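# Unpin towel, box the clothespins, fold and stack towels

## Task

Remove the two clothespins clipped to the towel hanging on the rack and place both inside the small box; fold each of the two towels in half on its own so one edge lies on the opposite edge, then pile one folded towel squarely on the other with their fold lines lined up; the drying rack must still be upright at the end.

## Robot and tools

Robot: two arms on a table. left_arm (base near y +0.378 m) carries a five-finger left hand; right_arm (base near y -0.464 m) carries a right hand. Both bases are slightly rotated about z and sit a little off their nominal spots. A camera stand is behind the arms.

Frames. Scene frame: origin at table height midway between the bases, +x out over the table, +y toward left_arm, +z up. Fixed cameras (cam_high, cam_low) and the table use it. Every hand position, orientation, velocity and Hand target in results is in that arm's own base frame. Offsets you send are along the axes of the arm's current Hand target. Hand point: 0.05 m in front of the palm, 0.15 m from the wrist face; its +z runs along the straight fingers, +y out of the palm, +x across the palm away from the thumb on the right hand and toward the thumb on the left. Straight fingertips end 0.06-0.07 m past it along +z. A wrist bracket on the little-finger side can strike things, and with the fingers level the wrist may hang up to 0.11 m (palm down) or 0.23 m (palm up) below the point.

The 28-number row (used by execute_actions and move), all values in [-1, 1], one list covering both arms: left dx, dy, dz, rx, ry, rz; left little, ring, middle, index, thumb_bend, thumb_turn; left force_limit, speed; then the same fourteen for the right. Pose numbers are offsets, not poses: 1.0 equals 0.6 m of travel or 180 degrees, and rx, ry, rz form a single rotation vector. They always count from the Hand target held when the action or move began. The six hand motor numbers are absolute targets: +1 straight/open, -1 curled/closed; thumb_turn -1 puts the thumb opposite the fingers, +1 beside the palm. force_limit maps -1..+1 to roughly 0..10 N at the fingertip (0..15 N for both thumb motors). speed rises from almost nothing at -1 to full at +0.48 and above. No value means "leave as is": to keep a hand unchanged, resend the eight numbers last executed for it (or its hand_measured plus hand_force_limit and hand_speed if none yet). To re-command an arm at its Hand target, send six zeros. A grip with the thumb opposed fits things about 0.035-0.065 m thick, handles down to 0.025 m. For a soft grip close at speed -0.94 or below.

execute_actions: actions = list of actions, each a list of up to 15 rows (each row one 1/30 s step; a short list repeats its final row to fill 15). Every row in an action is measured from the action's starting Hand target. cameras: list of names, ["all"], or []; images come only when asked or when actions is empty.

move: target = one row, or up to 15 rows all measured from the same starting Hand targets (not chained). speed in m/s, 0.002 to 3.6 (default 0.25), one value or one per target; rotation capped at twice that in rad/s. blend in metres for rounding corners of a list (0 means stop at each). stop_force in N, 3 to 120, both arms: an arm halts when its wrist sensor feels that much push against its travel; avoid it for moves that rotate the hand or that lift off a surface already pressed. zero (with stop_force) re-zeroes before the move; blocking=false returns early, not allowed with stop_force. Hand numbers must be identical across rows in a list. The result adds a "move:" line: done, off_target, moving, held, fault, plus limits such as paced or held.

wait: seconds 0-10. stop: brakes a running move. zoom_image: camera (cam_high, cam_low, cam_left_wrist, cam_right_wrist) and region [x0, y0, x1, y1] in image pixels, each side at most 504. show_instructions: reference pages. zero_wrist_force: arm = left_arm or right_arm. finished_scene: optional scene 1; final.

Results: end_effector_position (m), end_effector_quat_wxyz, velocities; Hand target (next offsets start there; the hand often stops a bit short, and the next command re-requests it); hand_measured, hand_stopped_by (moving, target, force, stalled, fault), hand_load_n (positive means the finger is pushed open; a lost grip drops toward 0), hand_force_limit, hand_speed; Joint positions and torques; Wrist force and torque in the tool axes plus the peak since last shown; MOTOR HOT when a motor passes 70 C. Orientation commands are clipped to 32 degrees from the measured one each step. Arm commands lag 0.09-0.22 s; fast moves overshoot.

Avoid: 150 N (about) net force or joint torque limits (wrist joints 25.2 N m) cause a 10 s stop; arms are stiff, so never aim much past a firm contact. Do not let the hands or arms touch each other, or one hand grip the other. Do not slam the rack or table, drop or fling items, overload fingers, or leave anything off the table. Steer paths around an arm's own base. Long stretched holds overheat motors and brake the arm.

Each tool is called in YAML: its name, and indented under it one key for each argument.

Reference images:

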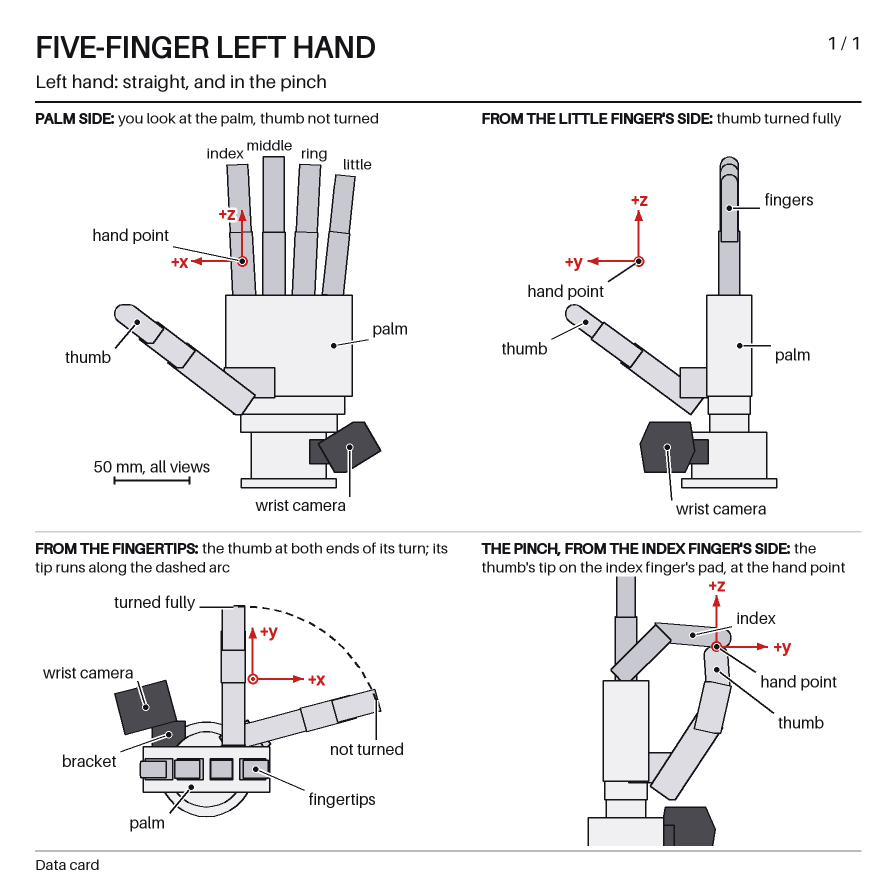

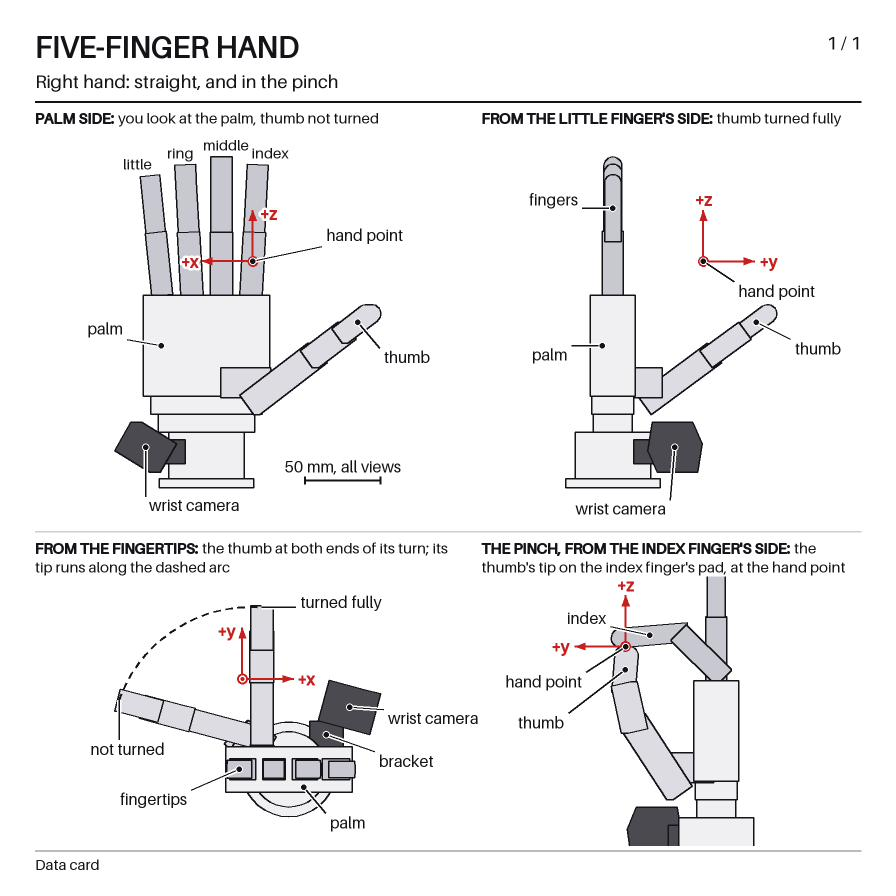

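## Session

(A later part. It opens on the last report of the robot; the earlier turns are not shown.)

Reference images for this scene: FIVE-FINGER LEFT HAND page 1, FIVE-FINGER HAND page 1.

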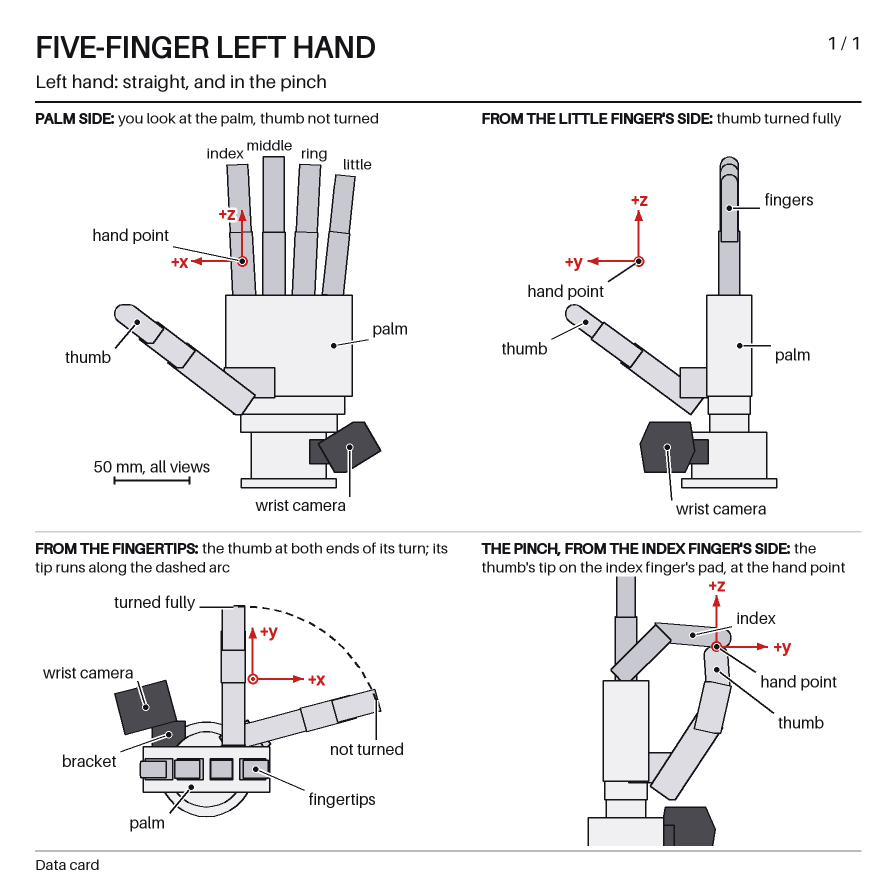

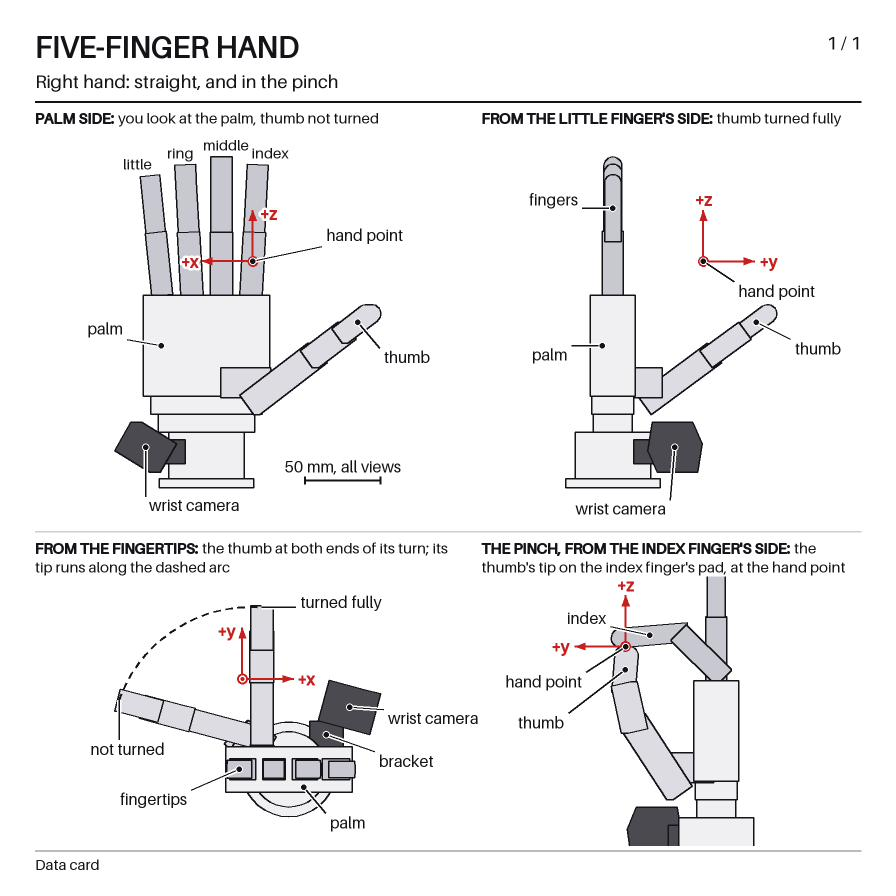

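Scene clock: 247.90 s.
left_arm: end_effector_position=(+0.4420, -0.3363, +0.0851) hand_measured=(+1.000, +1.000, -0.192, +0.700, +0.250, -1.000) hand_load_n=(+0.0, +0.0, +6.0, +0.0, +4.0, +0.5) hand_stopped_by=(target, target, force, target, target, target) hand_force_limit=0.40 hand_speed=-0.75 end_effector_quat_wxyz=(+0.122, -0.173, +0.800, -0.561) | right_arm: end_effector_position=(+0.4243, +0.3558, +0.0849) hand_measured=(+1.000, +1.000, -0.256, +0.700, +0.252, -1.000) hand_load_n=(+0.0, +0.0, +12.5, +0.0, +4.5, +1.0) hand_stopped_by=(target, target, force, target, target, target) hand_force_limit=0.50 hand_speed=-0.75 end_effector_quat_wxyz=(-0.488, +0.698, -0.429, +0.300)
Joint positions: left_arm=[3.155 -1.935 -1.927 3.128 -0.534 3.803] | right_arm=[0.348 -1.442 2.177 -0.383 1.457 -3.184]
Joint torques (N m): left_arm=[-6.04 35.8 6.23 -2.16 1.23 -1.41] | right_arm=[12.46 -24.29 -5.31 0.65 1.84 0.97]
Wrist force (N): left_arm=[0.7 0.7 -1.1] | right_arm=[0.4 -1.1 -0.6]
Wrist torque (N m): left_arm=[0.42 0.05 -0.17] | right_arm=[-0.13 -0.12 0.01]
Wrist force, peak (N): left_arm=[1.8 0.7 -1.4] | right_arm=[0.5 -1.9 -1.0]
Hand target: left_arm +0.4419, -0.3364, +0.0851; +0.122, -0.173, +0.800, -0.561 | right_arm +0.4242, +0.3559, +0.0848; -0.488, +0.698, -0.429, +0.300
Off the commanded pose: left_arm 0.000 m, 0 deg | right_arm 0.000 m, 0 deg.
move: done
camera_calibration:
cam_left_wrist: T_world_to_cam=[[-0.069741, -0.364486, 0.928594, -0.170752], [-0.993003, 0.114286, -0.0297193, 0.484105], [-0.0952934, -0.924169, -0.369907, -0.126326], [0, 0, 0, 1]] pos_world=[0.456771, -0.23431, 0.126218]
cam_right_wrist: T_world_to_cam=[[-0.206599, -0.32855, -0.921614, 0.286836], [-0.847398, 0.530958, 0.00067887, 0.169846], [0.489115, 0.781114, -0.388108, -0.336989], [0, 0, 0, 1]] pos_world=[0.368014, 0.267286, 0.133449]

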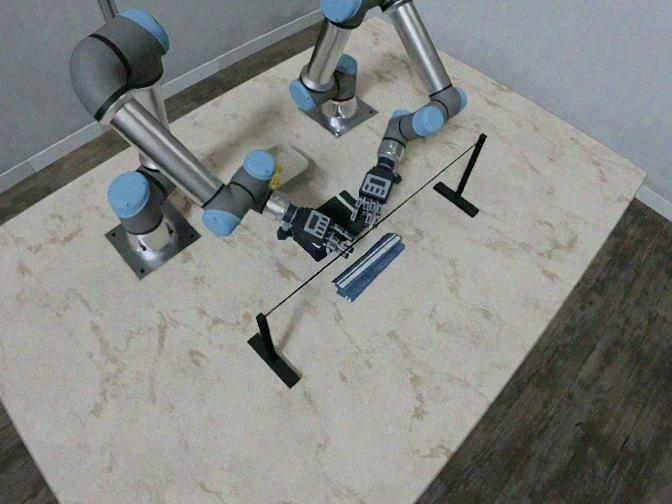

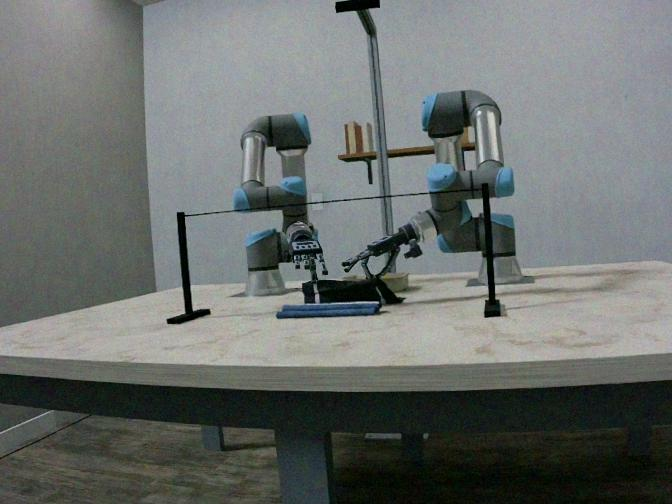

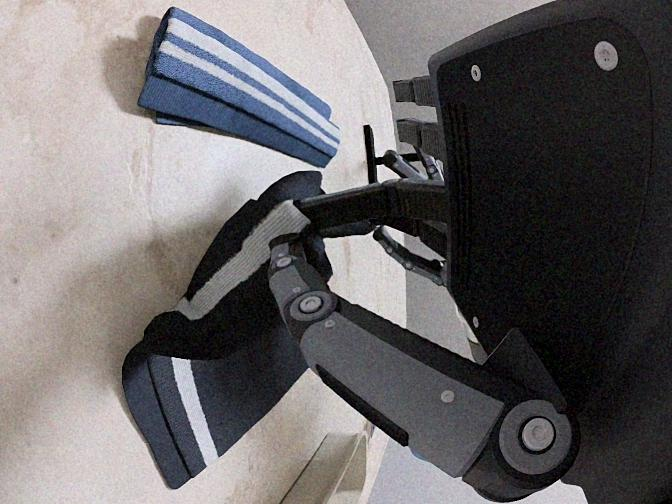

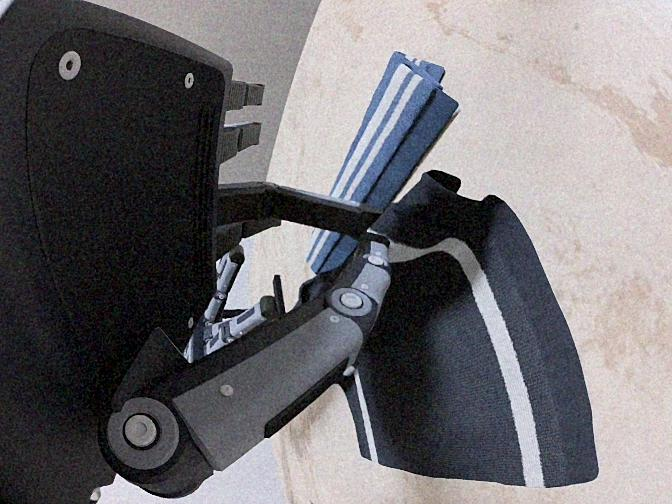

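move:
  target:
    - [-0.0618,0.0463,0.0435,0,0,0,1,1,-0.45,0.7,0.25,-1,0.4,-0.75,0.0294,0.0343,0.0762,0,0,0,1,1,-0.4,0.7,0.25,-1,0.5,-0.75]
    - [-0.085,0.0776,0.0648,0,0,0,1,1,-0.45,0.7,0.25,-1,0.4,-0.75,0.0405,0.0612,0.1098,0,0,0,1,1,-0.4,0.7,0.25,-1,0.5,-0.75]
  speed: 0.05
  blend: [0.01, 0]
  cameras: ["all"]

zoom_image:
  camera: "cam_high"
  region: [250, 150, 390, 290]

zoom_image:
  camera: "cam_low"
  region: [270, 230, 410, 330]

Scene clock: 250.07 s.
left_arm: end_effector_position=(+0.4971, -0.3340, +0.0281) hand_measured=(+1.000, +1.000, -0.192, +0.700, +0.250, -1.000) hand_load_n=(+0.0, +0.0, +6.5, -0.5, +2.5, +1.0) hand_stopped_by=(target, target, force, target, target, target) hand_force_limit=0.40 hand_speed=-0.75 end_effector_quat_wxyz=(+0.122, -0.173, +0.800, -0.561) end_effector_velocity=(-0.001, +0.000, +0.001) end_effector_angular_velocity=(+0.001, +0.001, +0.000) | right_arm: end_effector_position=(+0.4794, +0.3565, +0.0278) hand_measured=(+1.000, +1.000, -0.256, +0.700, +0.252, -1.000) hand_load_n=(+0.0, +0.0, +12.5, +0.0, +4.5, +1.0) hand_stopped_by=(target, target, force, target, target, target) hand_force_limit=0.50 hand_speed=-0.75 end_effector_quat_wxyz=(-0.488, +0.698, -0.429, +0.300) end_effector_velocity=(-0.001, +0.000, +0.001) end_effector_angular_velocity=(-0.001, +0.001, +0.000)
Joint positions: left_arm=[3.159 -2.13 -1.803 3.196 -0.531 3.808] | right_arm=[0.297 -1.237 2.11 -0.518 1.409 -3.202]
Joint velocities: left_arm=[0 0.005 -0.003 -0.003 -0.001 0.001] | right_arm=[0 -0.004 0 0.005 0 0]
Joint torques (N m): left_arm=[2.47 47.47 5.89 -2.22 1.13 1.37] | right_arm=[7 -39.2 -4.54 0.63 0.62 -0.59]
Wrist force (N): left_arm=[1.9 -3.8 -3.2] | right_arm=[0.4 -1.4 -0.5]
Wrist torque (N m): left_arm=[0.16 -0.04 -0.05] | right_arm=[-0.17 -0.13 -0.02]
Wrist force, peak (N): left_arm=[1.6 -5.0 -3.4] | right_arm=[0.6 -2.0 -0.6]
Hand target: left_arm +0.4970, -0.3341, +0.0281; +0.122, -0.173, +0.800, -0.561 | right_arm +0.4792, +0.3565, +0.0278; -0.488, +0.698, -0.429, +0.300
Off the commanded pose: left_arm 0.000 m, 0 deg | right_arm 0.000 m, 0 deg.
move: done
camera_calibration:
cam_left_wrist: T_world_to_cam=[[-0.0698401, -0.364476, 0.92859, -0.113124], [-0.992996, 0.114323, -0.0298118, 0.536885], [-0.0952939, -0.924169, -0.369907, -0.140126], [0, 0, 0, 1]] pos_world=[0.511871, -0.23211, 0.0692176]
cam_right_wrist: T_world_to_cam=[[-0.206476, -0.328529, -0.921649, 0.245717], [-0.847417, 0.530927, 0.000593307, 0.216196], [0.489133, 0.781144, -0.388025, -0.386542], [0, 0, 0, 1]] pos_world=[0.423014, 0.267886, 0.0763484]

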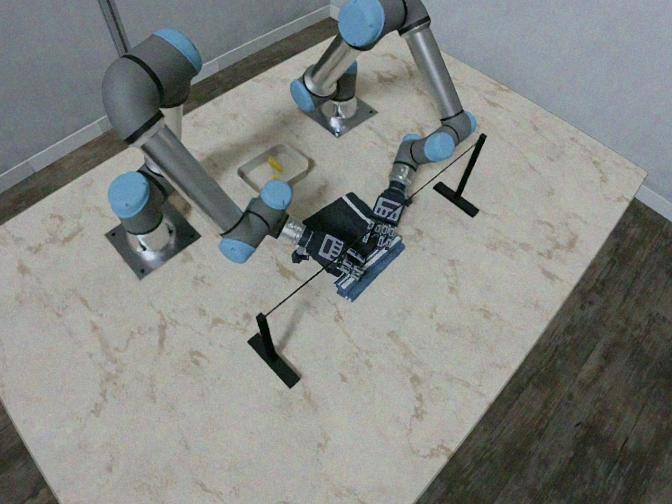

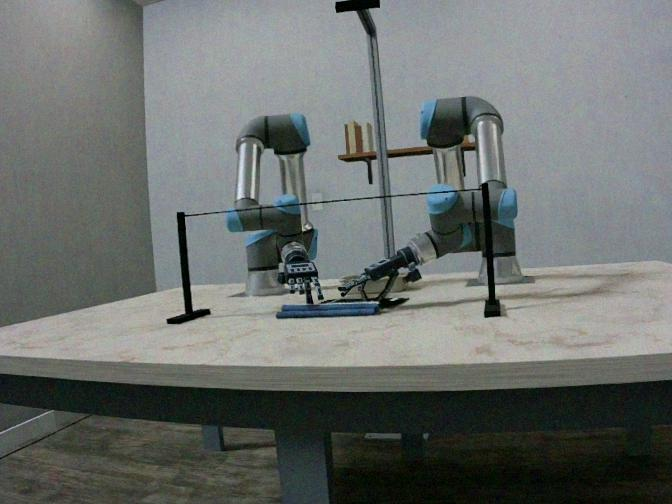

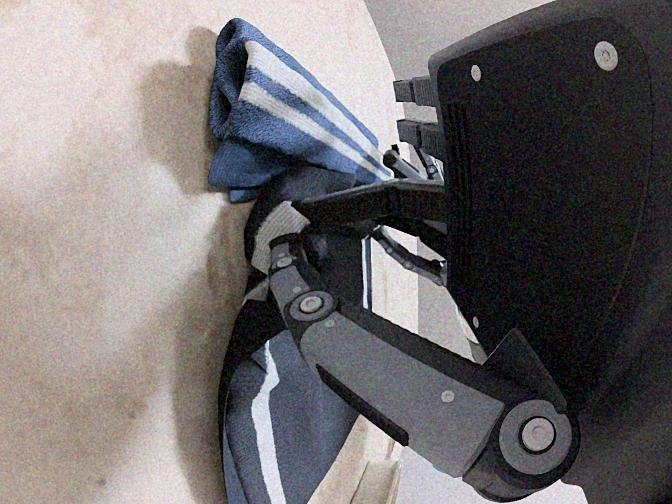

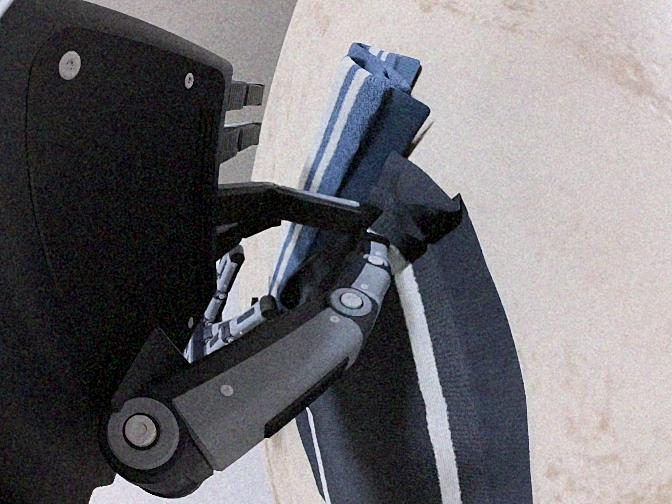

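Scaled by 3.600 from the camera's 672x504 image, which has a finer 960x720 frame.

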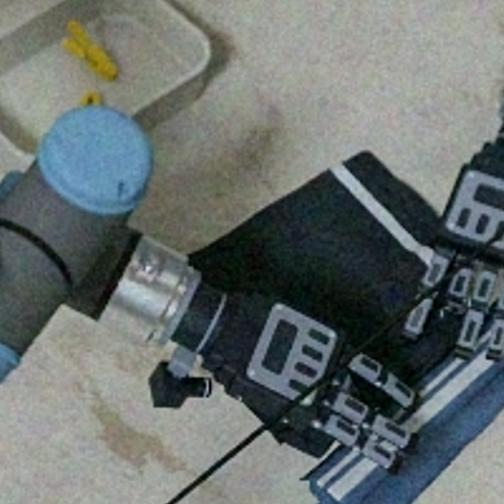

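Scaled by 3.600 from the camera's 672x504 image, which has a finer 960x720 frame.

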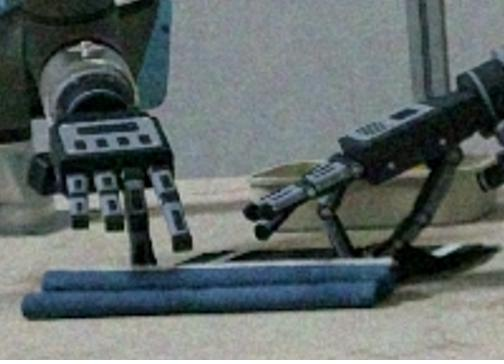

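execute_actions:
  actions:
    - [[0,-0.004,-0.0015,0,0,0,1,1,0.3,0.7,0.25,-1,0.4,-0.3,0,-0.002,-0.0008,0,0,0,1,1,0.3,0.7,0.25,-1,0.5,-0.3]]
    - [[0,0,0,0,0,0,1,1,0.3,0.7,0.25,-1,0.4,-0.3,0,0,0,0,0,0,1,1,0.3,0.7,0.25,-1,0.5,-0.3]]
  cameras: ["cam_high"]

Scene clock: 251.47 s.
left_arm: end_effector_position=(+0.4969, -0.3340, +0.0307) hand_measured=(+1.000, +1.000, +0.300, +0.700, +0.250, -1.000) hand_load_n=(+0.0, +0.0, -0.5, +0.0, -1.0, -0.5) hand_stopped_by=(target, target, target, target, target, target) hand_force_limit=0.40 hand_speed=-0.30 end_effector_quat_wxyz=(+0.122, -0.173, +0.800, -0.561) | right_arm: end_effector_position=(+0.4791, +0.3565, +0.0291) hand_measured=(+1.000, +1.000, +0.300, +0.700, +0.250, -1.000) hand_load_n=(+0.0, +0.0, +0.0, +0.0, +0.0, +0.0) hand_stopped_by=(target, target, target, target, target, target) hand_force_limit=0.50 hand_speed=-0.30 end_effector_quat_wxyz=(-0.488, +0.698, -0.429, +0.300)
Joint positions: left_arm=[3.159 -2.125 -1.803 3.19 -0.531 3.808] | right_arm=[0.298 -1.24 2.109 -0.514 1.409 -3.202]
Joint torques (N m): left_arm=[6.52 22.9 24.52 0.98 -0.3 2.13] | right_arm=[12.31 -18.03 -21.22 -3.02 1.26 0.52]
Wrist force (N): left_arm=[0.9 0.4 -1.8] | right_arm=[1.0 -1.3 -0.8]
Wrist torque (N m): left_arm=[0.34 -0.02 -0.11] | right_arm=[-0.20 -0.14 -0.02]
Wrist force, peak (N): left_arm=[1.7 -4.3 -3.3] | right_arm=[1.2 -1.3 -1.2]
Hand target: left_arm +0.4969, -0.3340, +0.0307; +0.122, -0.173, +0.800, -0.561 | right_arm +0.4791, +0.3565, +0.0291; -0.488, +0.698, -0.429, +0.300
Off the commanded pose: left_arm 0.000 m, 0 deg | right_arm 0.000 m, 0 deg.
Images, in order (width x height): cam_high 672x504.

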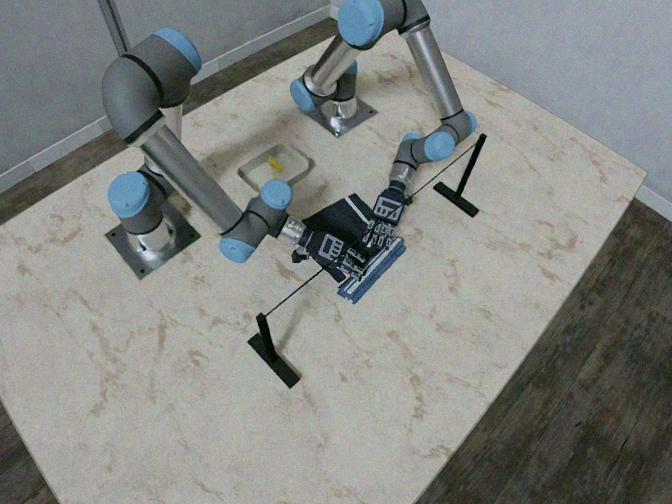

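move:
  target:
    - [0,-0.1566,-0.057,0,0,0,1,1,0.3,0.7,0.25,-1,0.4,-0.3,0,-0.1567,-0.057,0,0,0,1,1,0.3,0.7,0.25,-1,0.5,-0.3]
    - [0.1231,-0.0781,-0.2726,0,0,0,1,1,0.3,0.7,0.25,-1,0.4,-0.3,0.0613,-0.0701,-0.2949,0,0,0,1,1,0.3,0.7,0.25,-1,0.5,-0.3]
  speed: [0.1, 0.2]
  blend: [0.03, 0]
  cameras: ["all"]

zoom_image:
  camera: "cam_high"
  region: [250, 150, 430, 330]

Scene clock: 254.03 s.
left_arm: end_effector_position=(+0.3726, -0.2392, +0.1304) hand_measured=(+1.000, +1.000, +0.300, +0.700, +0.250, -1.000) hand_load_n=(+0.0, +0.0, +0.0, +0.0, +0.0, +0.0) hand_stopped_by=(target, target, target, target, target, target) hand_force_limit=0.40 hand_speed=-0.30 end_effector_quat_wxyz=(+0.122, -0.173, +0.800, -0.561) | right_arm: end_effector_position=(+0.3605, +0.2550, +0.1293) hand_measured=(+1.000, +1.000, +0.300, +0.700, +0.250, -1.000) hand_load_n=(+0.0, +0.0, +0.0, +0.0, +0.0, +0.0) hand_stopped_by=(target, target, target, target, target, target) hand_force_limit=0.50 hand_speed=-0.30 end_effector_quat_wxyz=(-0.488, +0.698, -0.429, +0.300)
Joint positions: left_arm=[3.482 -1.82 -2.113 2.596 -0.358 4.464] | right_arm=[-0.015 -1.84 2.4 -0.169 1.118 -3.321]
Joint torques (N m): left_arm=[5.32 33.63 3.03 -2.7 -0.28 1.66] | right_arm=[0.88 -15.59 -10.31 -1.32 -0.92 1.39]
Wrist force (N): left_arm=[0.3 1.0 -1.2] | right_arm=[1.0 -1.2 -1.2]
Wrist torque (N m): left_arm=[0.36 0.06 0.00] | right_arm=[-0.16 -0.13 -0.21]
Wrist force, peak (N): left_arm=[1.0 1.5 -2.6] | right_arm=[1.2 -0.8 -2.3]
Hand target: left_arm +0.3726, -0.2392, +0.1304; +0.122, -0.173, +0.800, -0.561 | right_arm +0.3604, +0.2550, +0.1292; -0.488, +0.698, -0.429, +0.300
Off the commanded pose: left_arm 0.000 m, 0 deg | right_arm 0.000 m, 0 deg.
move: done
camera_calibration:
cam_left_wrist: T_world_to_cam=[[-0.0696833, -0.364399, 0.928632, -0.182283], [-0.992997, 0.114357, -0.0296388, 0.405433], [-0.0953956, -0.924194, -0.369817, -0.0264253], [0, 0, 0, 1]] pos_world=[0.387371, -0.13721, 0.171518]
cam_right_wrist: T_world_to_cam=[[-0.206734, -0.328586, -0.92157, 0.281443], [-0.847419, 0.530925, 0.00079855, 0.169231], [0.489022, 0.781121, -0.38821, -0.209643], [0, 0, 0, 1]] pos_world=[0.304114, 0.166386, 0.177849]

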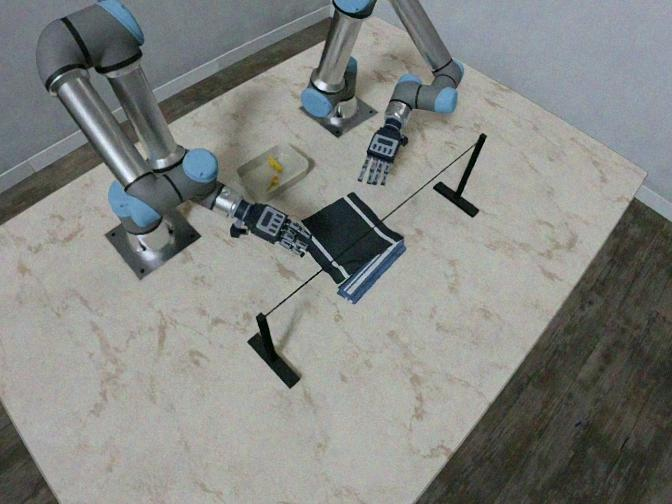

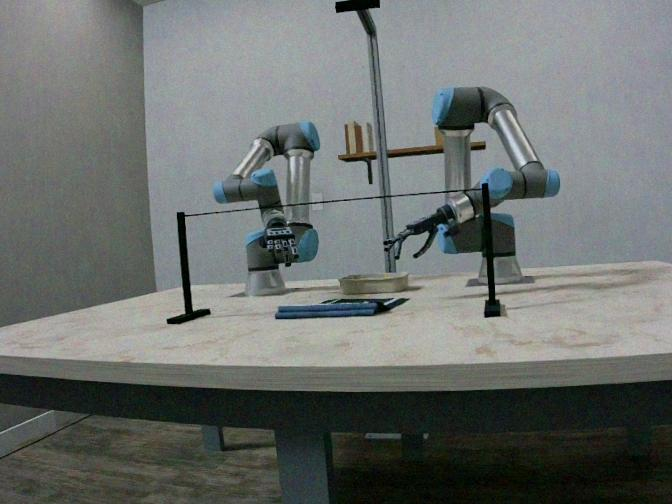

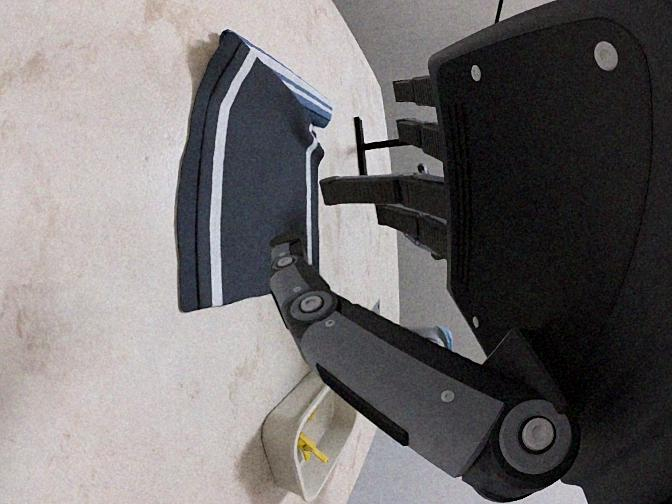

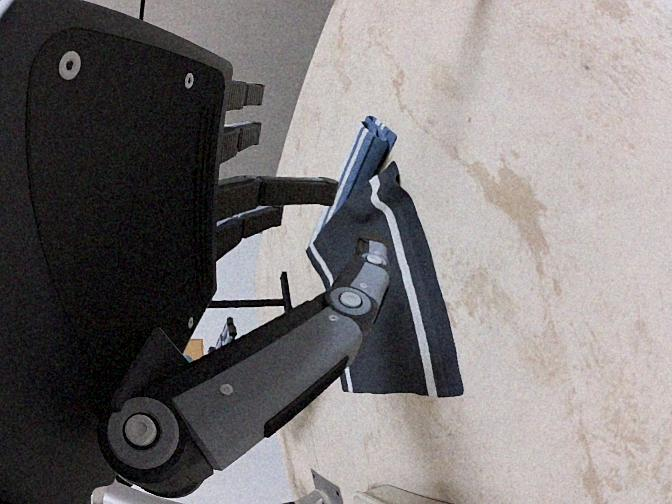

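Scaled by 2.800 from the camera's 672x504 image, which has a finer 960x720 frame.

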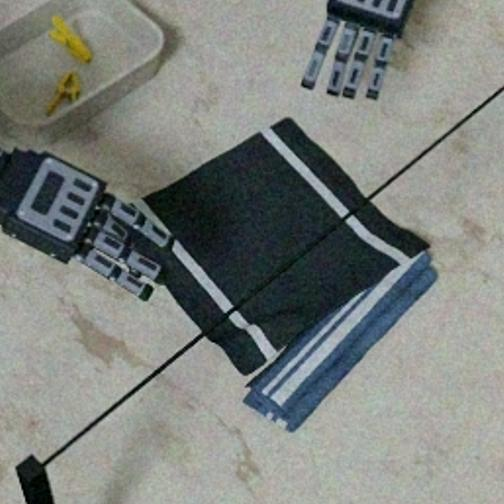

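zoom_image:
  camera: "cam_high"
  region: [320, 230, 370, 310]

zoom_image:
  camera: "cam_high"
  region: [370, 210, 420, 270]

zoom_image:
  camera: "cam_low"
  region: [260, 280, 430, 330]

zoom_image:
  camera: "cam_left_wrist"
  region: [160, 20, 350, 330]

Scaled by 6.300 from the camera's 672x504 image, which has a finer 960x720 frame.

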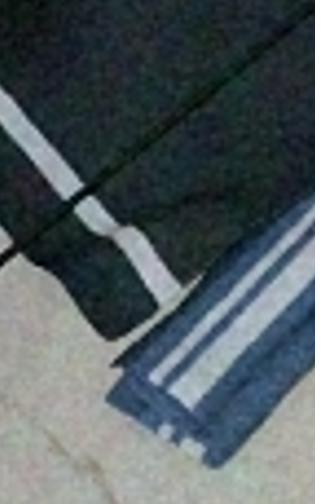

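Scaled by 8.400 from the camera's 672x504 image, which has a finer 960x720 frame.

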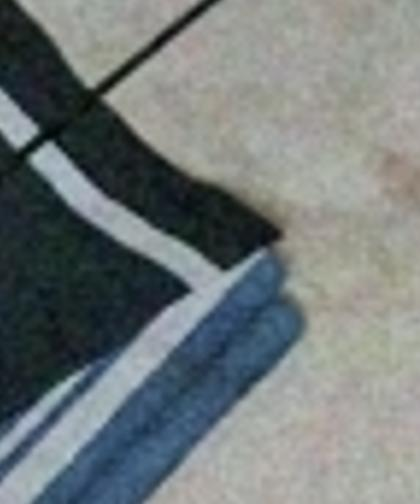

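Scaled by 2.965 from the camera's 672x504 image, which has a finer 960x720 frame.

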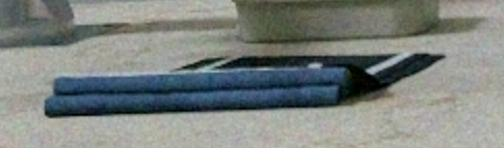

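Scaled by 1.626 from the camera's 672x504 image, which has a finer 960x720 frame.

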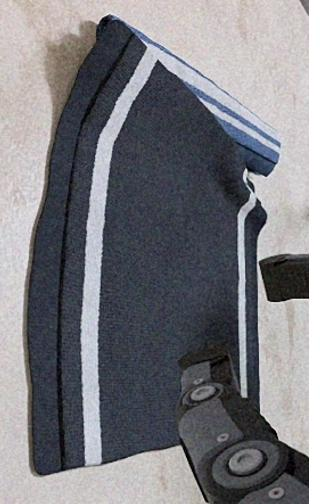

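move:
  target: [0,-0.0313,-0.0114,0,-0.1859,-0.0676,1,1,0.3,0.7,0.25,-1,0.4,-0.3,0.1862,-0.0383,0.0038,0,0.0762,0.0277,1,1,0.3,0.7,0.25,-1,0.5,-0.3]
  speed: 0.3
  cameras: ["all"]

zoom_image:
  camera: "cam_high"
  region: [260, 170, 420, 320]

Scene clock: 258.00 s.
left_arm: end_effector_position=(+0.3725, -0.2392, +0.1504) hand_measured=(+1.000, +1.000, +0.300, +0.700, +0.250, -1.000) hand_load_n=(+0.0, -0.5, +0.0, +0.0, +0.0, +0.0) hand_stopped_by=(target, target, target, target, target, target) hand_force_limit=0.40 hand_speed=-0.30 end_effector_quat_wxyz=(+0.287, -0.410, +0.709, -0.497) | right_arm: end_effector_position=(+0.4199, +0.1599, +0.1501) hand_measured=(+1.000, +1.000, +0.300, +0.700, +0.250, -1.000) hand_load_n=(+0.0, +0.0, +0.0, +0.0, +0.0, +0.0) hand_stopped_by=(target, target, target, target, target, target) hand_force_limit=0.50 hand_speed=-0.30 end_effector_quat_wxyz=(-0.446, +0.638, -0.514, +0.360)
Joint positions: left_arm=[3.287 -1.29 -2.352 3.21 -0.949 3.404] | right_arm=[-0.24 -1.849 2.344 -0.109 1.146 -3.308]
Joint torques (N m): left_arm=[-4.98 3.64 30.58 -0.46 -0.88 -1.32] | right_arm=[12.16 -16.03 -9.76 -2.49 -1.88 -1.02]
Wrist force (N): left_arm=[0.5 1.1 -1.5] | right_arm=[1.1 -1.1 -0.8]
Wrist torque (N m): left_arm=[0.38 0.01 -0.14] | right_arm=[-0.18 -0.16 -0.20]
Wrist force, peak (N): left_arm=[0.5 1.4 -1.8] | right_arm=[1.7 -1.7 -0.7]
Hand target: left_arm +0.3726, -0.2392, +0.1504; +0.287, -0.410, +0.709, -0.497 | right_arm +0.4199, +0.1600, +0.1501; -0.446, +0.638, -0.514, +0.360
Off the commanded pose: left_arm 0.000 m, 0 deg | right_arm 0.000 m, 0 deg.
move: done
camera_calibration:
cam_left_wrist: T_world_to_cam=[[0.155534, -0.33612, 0.928888, -0.278016], [-0.874057, -0.48495, -0.029127, 0.218223], [0.460254, -0.80737, -0.369215, -0.198215], [0, 0, 0, 1]] pos_world=[0.32521, -0.147652, 0.191418]
cam_right_wrist: T_world_to_cam=[[-0.282749, -0.266006, -0.921571, 0.303584], [-0.686202, 0.727411, 0.000572636, 0.171046], [0.670209, 0.632546, -0.388209, -0.208723], [0, 0, 0, 1]] pos_world=[0.343099, 0.088361, 0.198648]

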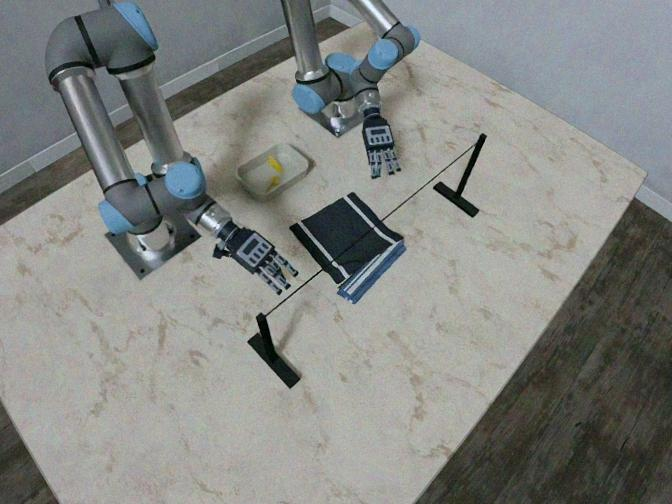

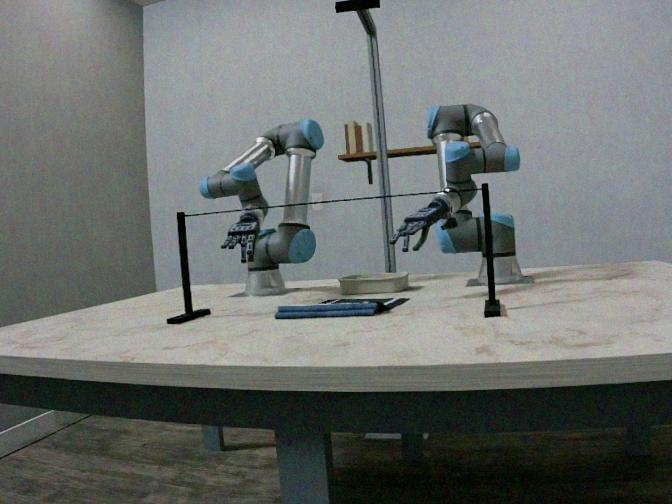

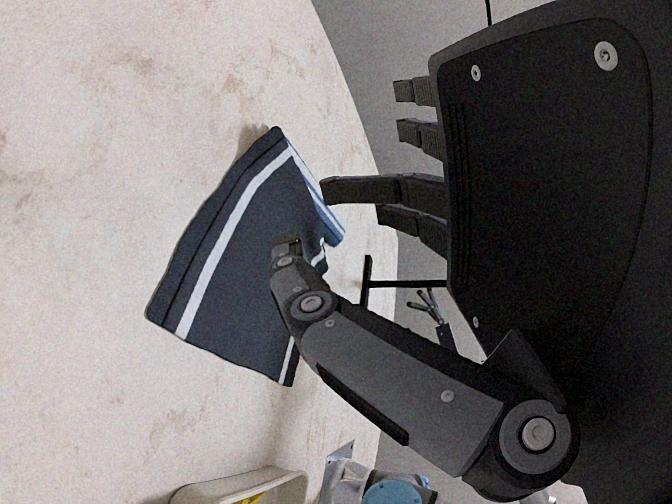

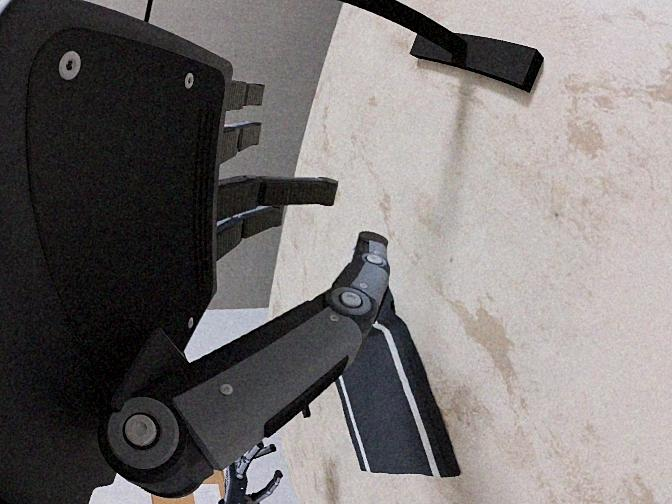

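Scaled by 3.150 from the camera's 672x504 image, which has a finer 960x720 frame.

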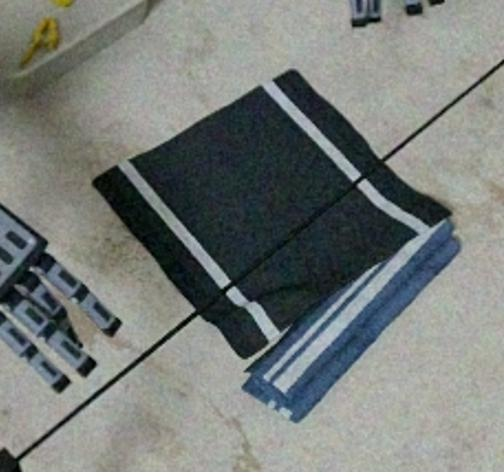

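move:
  target: [0.0972,0.1128,0.082,0,0,0,1,1,0.15,0.7,0.25,-1,0.4,-0.3,-0.3763,0.1617,-0.0538,0,0,0,1,1,0.15,0.7,0.25,-1,0.5,-0.3]
  speed: 0.25
  cameras: ["all"]

zoom_image:
  camera: "cam_high"
  region: [260, 170, 400, 310]

Scene clock: 260.07 s.
left_arm: end_effector_position=(+0.3635, -0.3013, +0.0699) hand_measured=(+1.000, +1.000, +0.150, +0.700, +0.250, -1.000) hand_load_n=(+0.0, +0.0, +0.0, +0.0, +0.0, +0.0) hand_stopped_by=(target, target, target, target, target, target) hand_force_limit=0.40 hand_speed=-0.30 end_effector_quat_wxyz=(+0.287, -0.410, +0.709, -0.497) | right_arm: end_effector_position=(+0.3097, +0.3669, +0.0699) hand_measured=(+1.000, +1.000, +0.150, +0.700, +0.250, -1.000) hand_load_n=(+0.0, +0.0, +0.0, +0.0, +0.0, +0.0) hand_stopped_by=(target, target, target, target, target, target) hand_force_limit=0.50 hand_speed=-0.30 end_effector_quat_wxyz=(-0.446, +0.638, -0.514, +0.360)
Joint positions: left_arm=[2.976 -1.527 -2.418 3.576 -1.236 3.268] | right_arm=[0.775 -1.462 2.262 -0.393 2.094 -2.931]
Joint torques (N m): left_arm=[-1.51 18.54 25.92 1.4 0.96 2.07] | right_arm=[14.06 -9.47 -12.9 -2.08 1.46 -0.02]
Wrist force (N): left_arm=[0.6 1.1 -1.4] | right_arm=[1.2 -1.3 -0.6]
Wrist torque (N m): left_arm=[0.37 0.01 -0.03] | right_arm=[-0.21 -0.17 0.00]
Wrist force, peak (N): left_arm=[1.1 2.0 -1.0] | right_arm=[2.8 -2.3 -0.6]
Hand target: left_arm +0.3636, -0.3013, +0.0700; +0.287, -0.410, +0.709, -0.497 | right_arm +0.3096, +0.3669, +0.0698; -0.446, +0.638, -0.514, +0.360
Off the commanded pose: left_arm 0.000 m, 0 deg | right_arm 0.000 m, 0 deg.
move: done
camera_calibration:
cam_left_wrist: T_world_to_cam=[[0.155901, -0.336032, 0.928858, -0.222885], [-0.873938, -0.485181, -0.0288406, 0.177693], [0.460355, -0.807268, -0.369312, -0.273848], [0, 0, 0, 1]] pos_world=[0.316109, -0.209752, 0.111018]
cam_right_wrist: T_world_to_cam=[[-0.28259, -0.266182, -0.921569, 0.253537], [-0.686366, 0.727256, 0.00040993, -0.054994], [0.670108, 0.63265, -0.388214, -0.296813], [0, 0, 0, 1]] pos_world=[0.232798, 0.295261, 0.118448]

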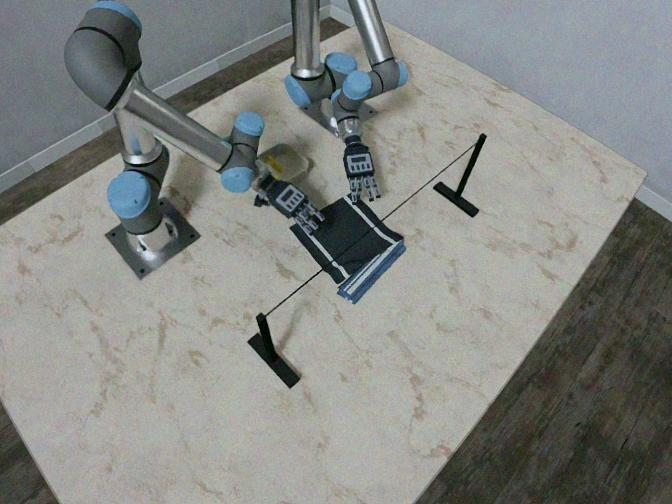

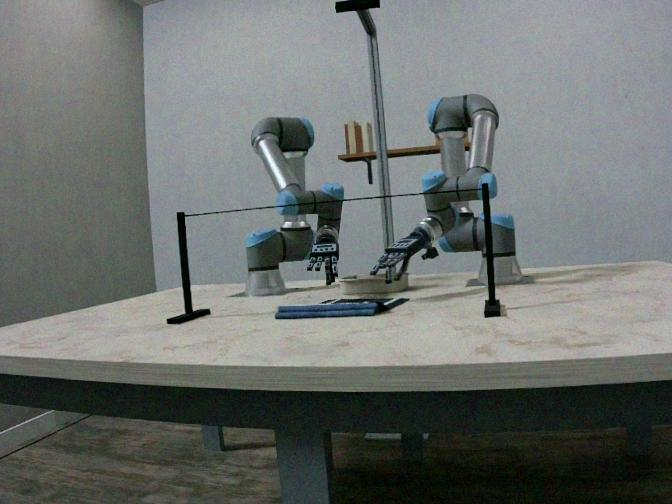

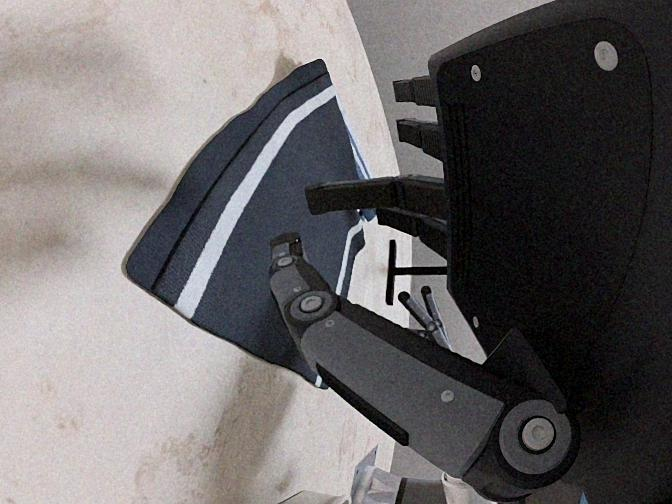

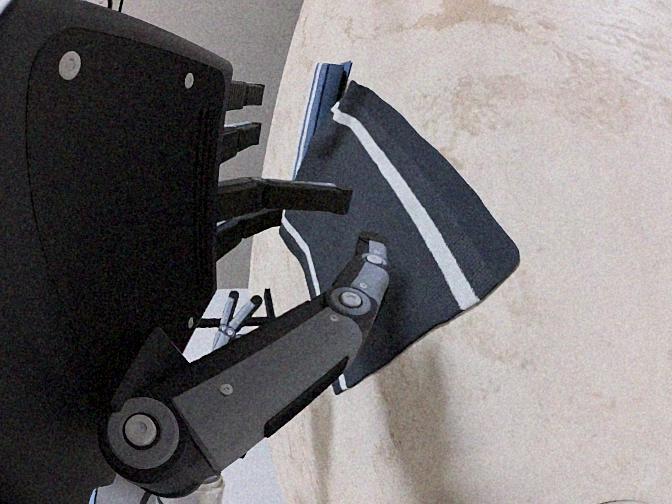

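Scaled by 3.600 from the camera's 672x504 image, which has a finer 960x720 frame.

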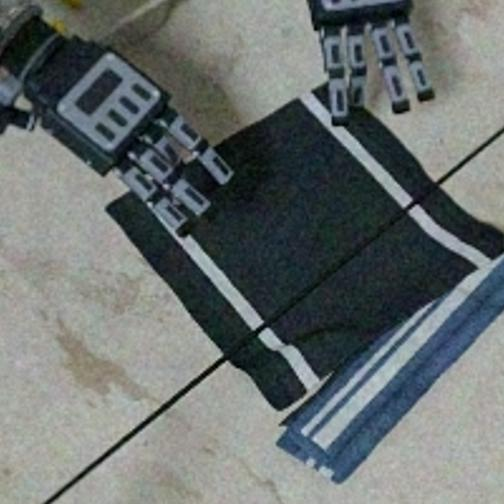

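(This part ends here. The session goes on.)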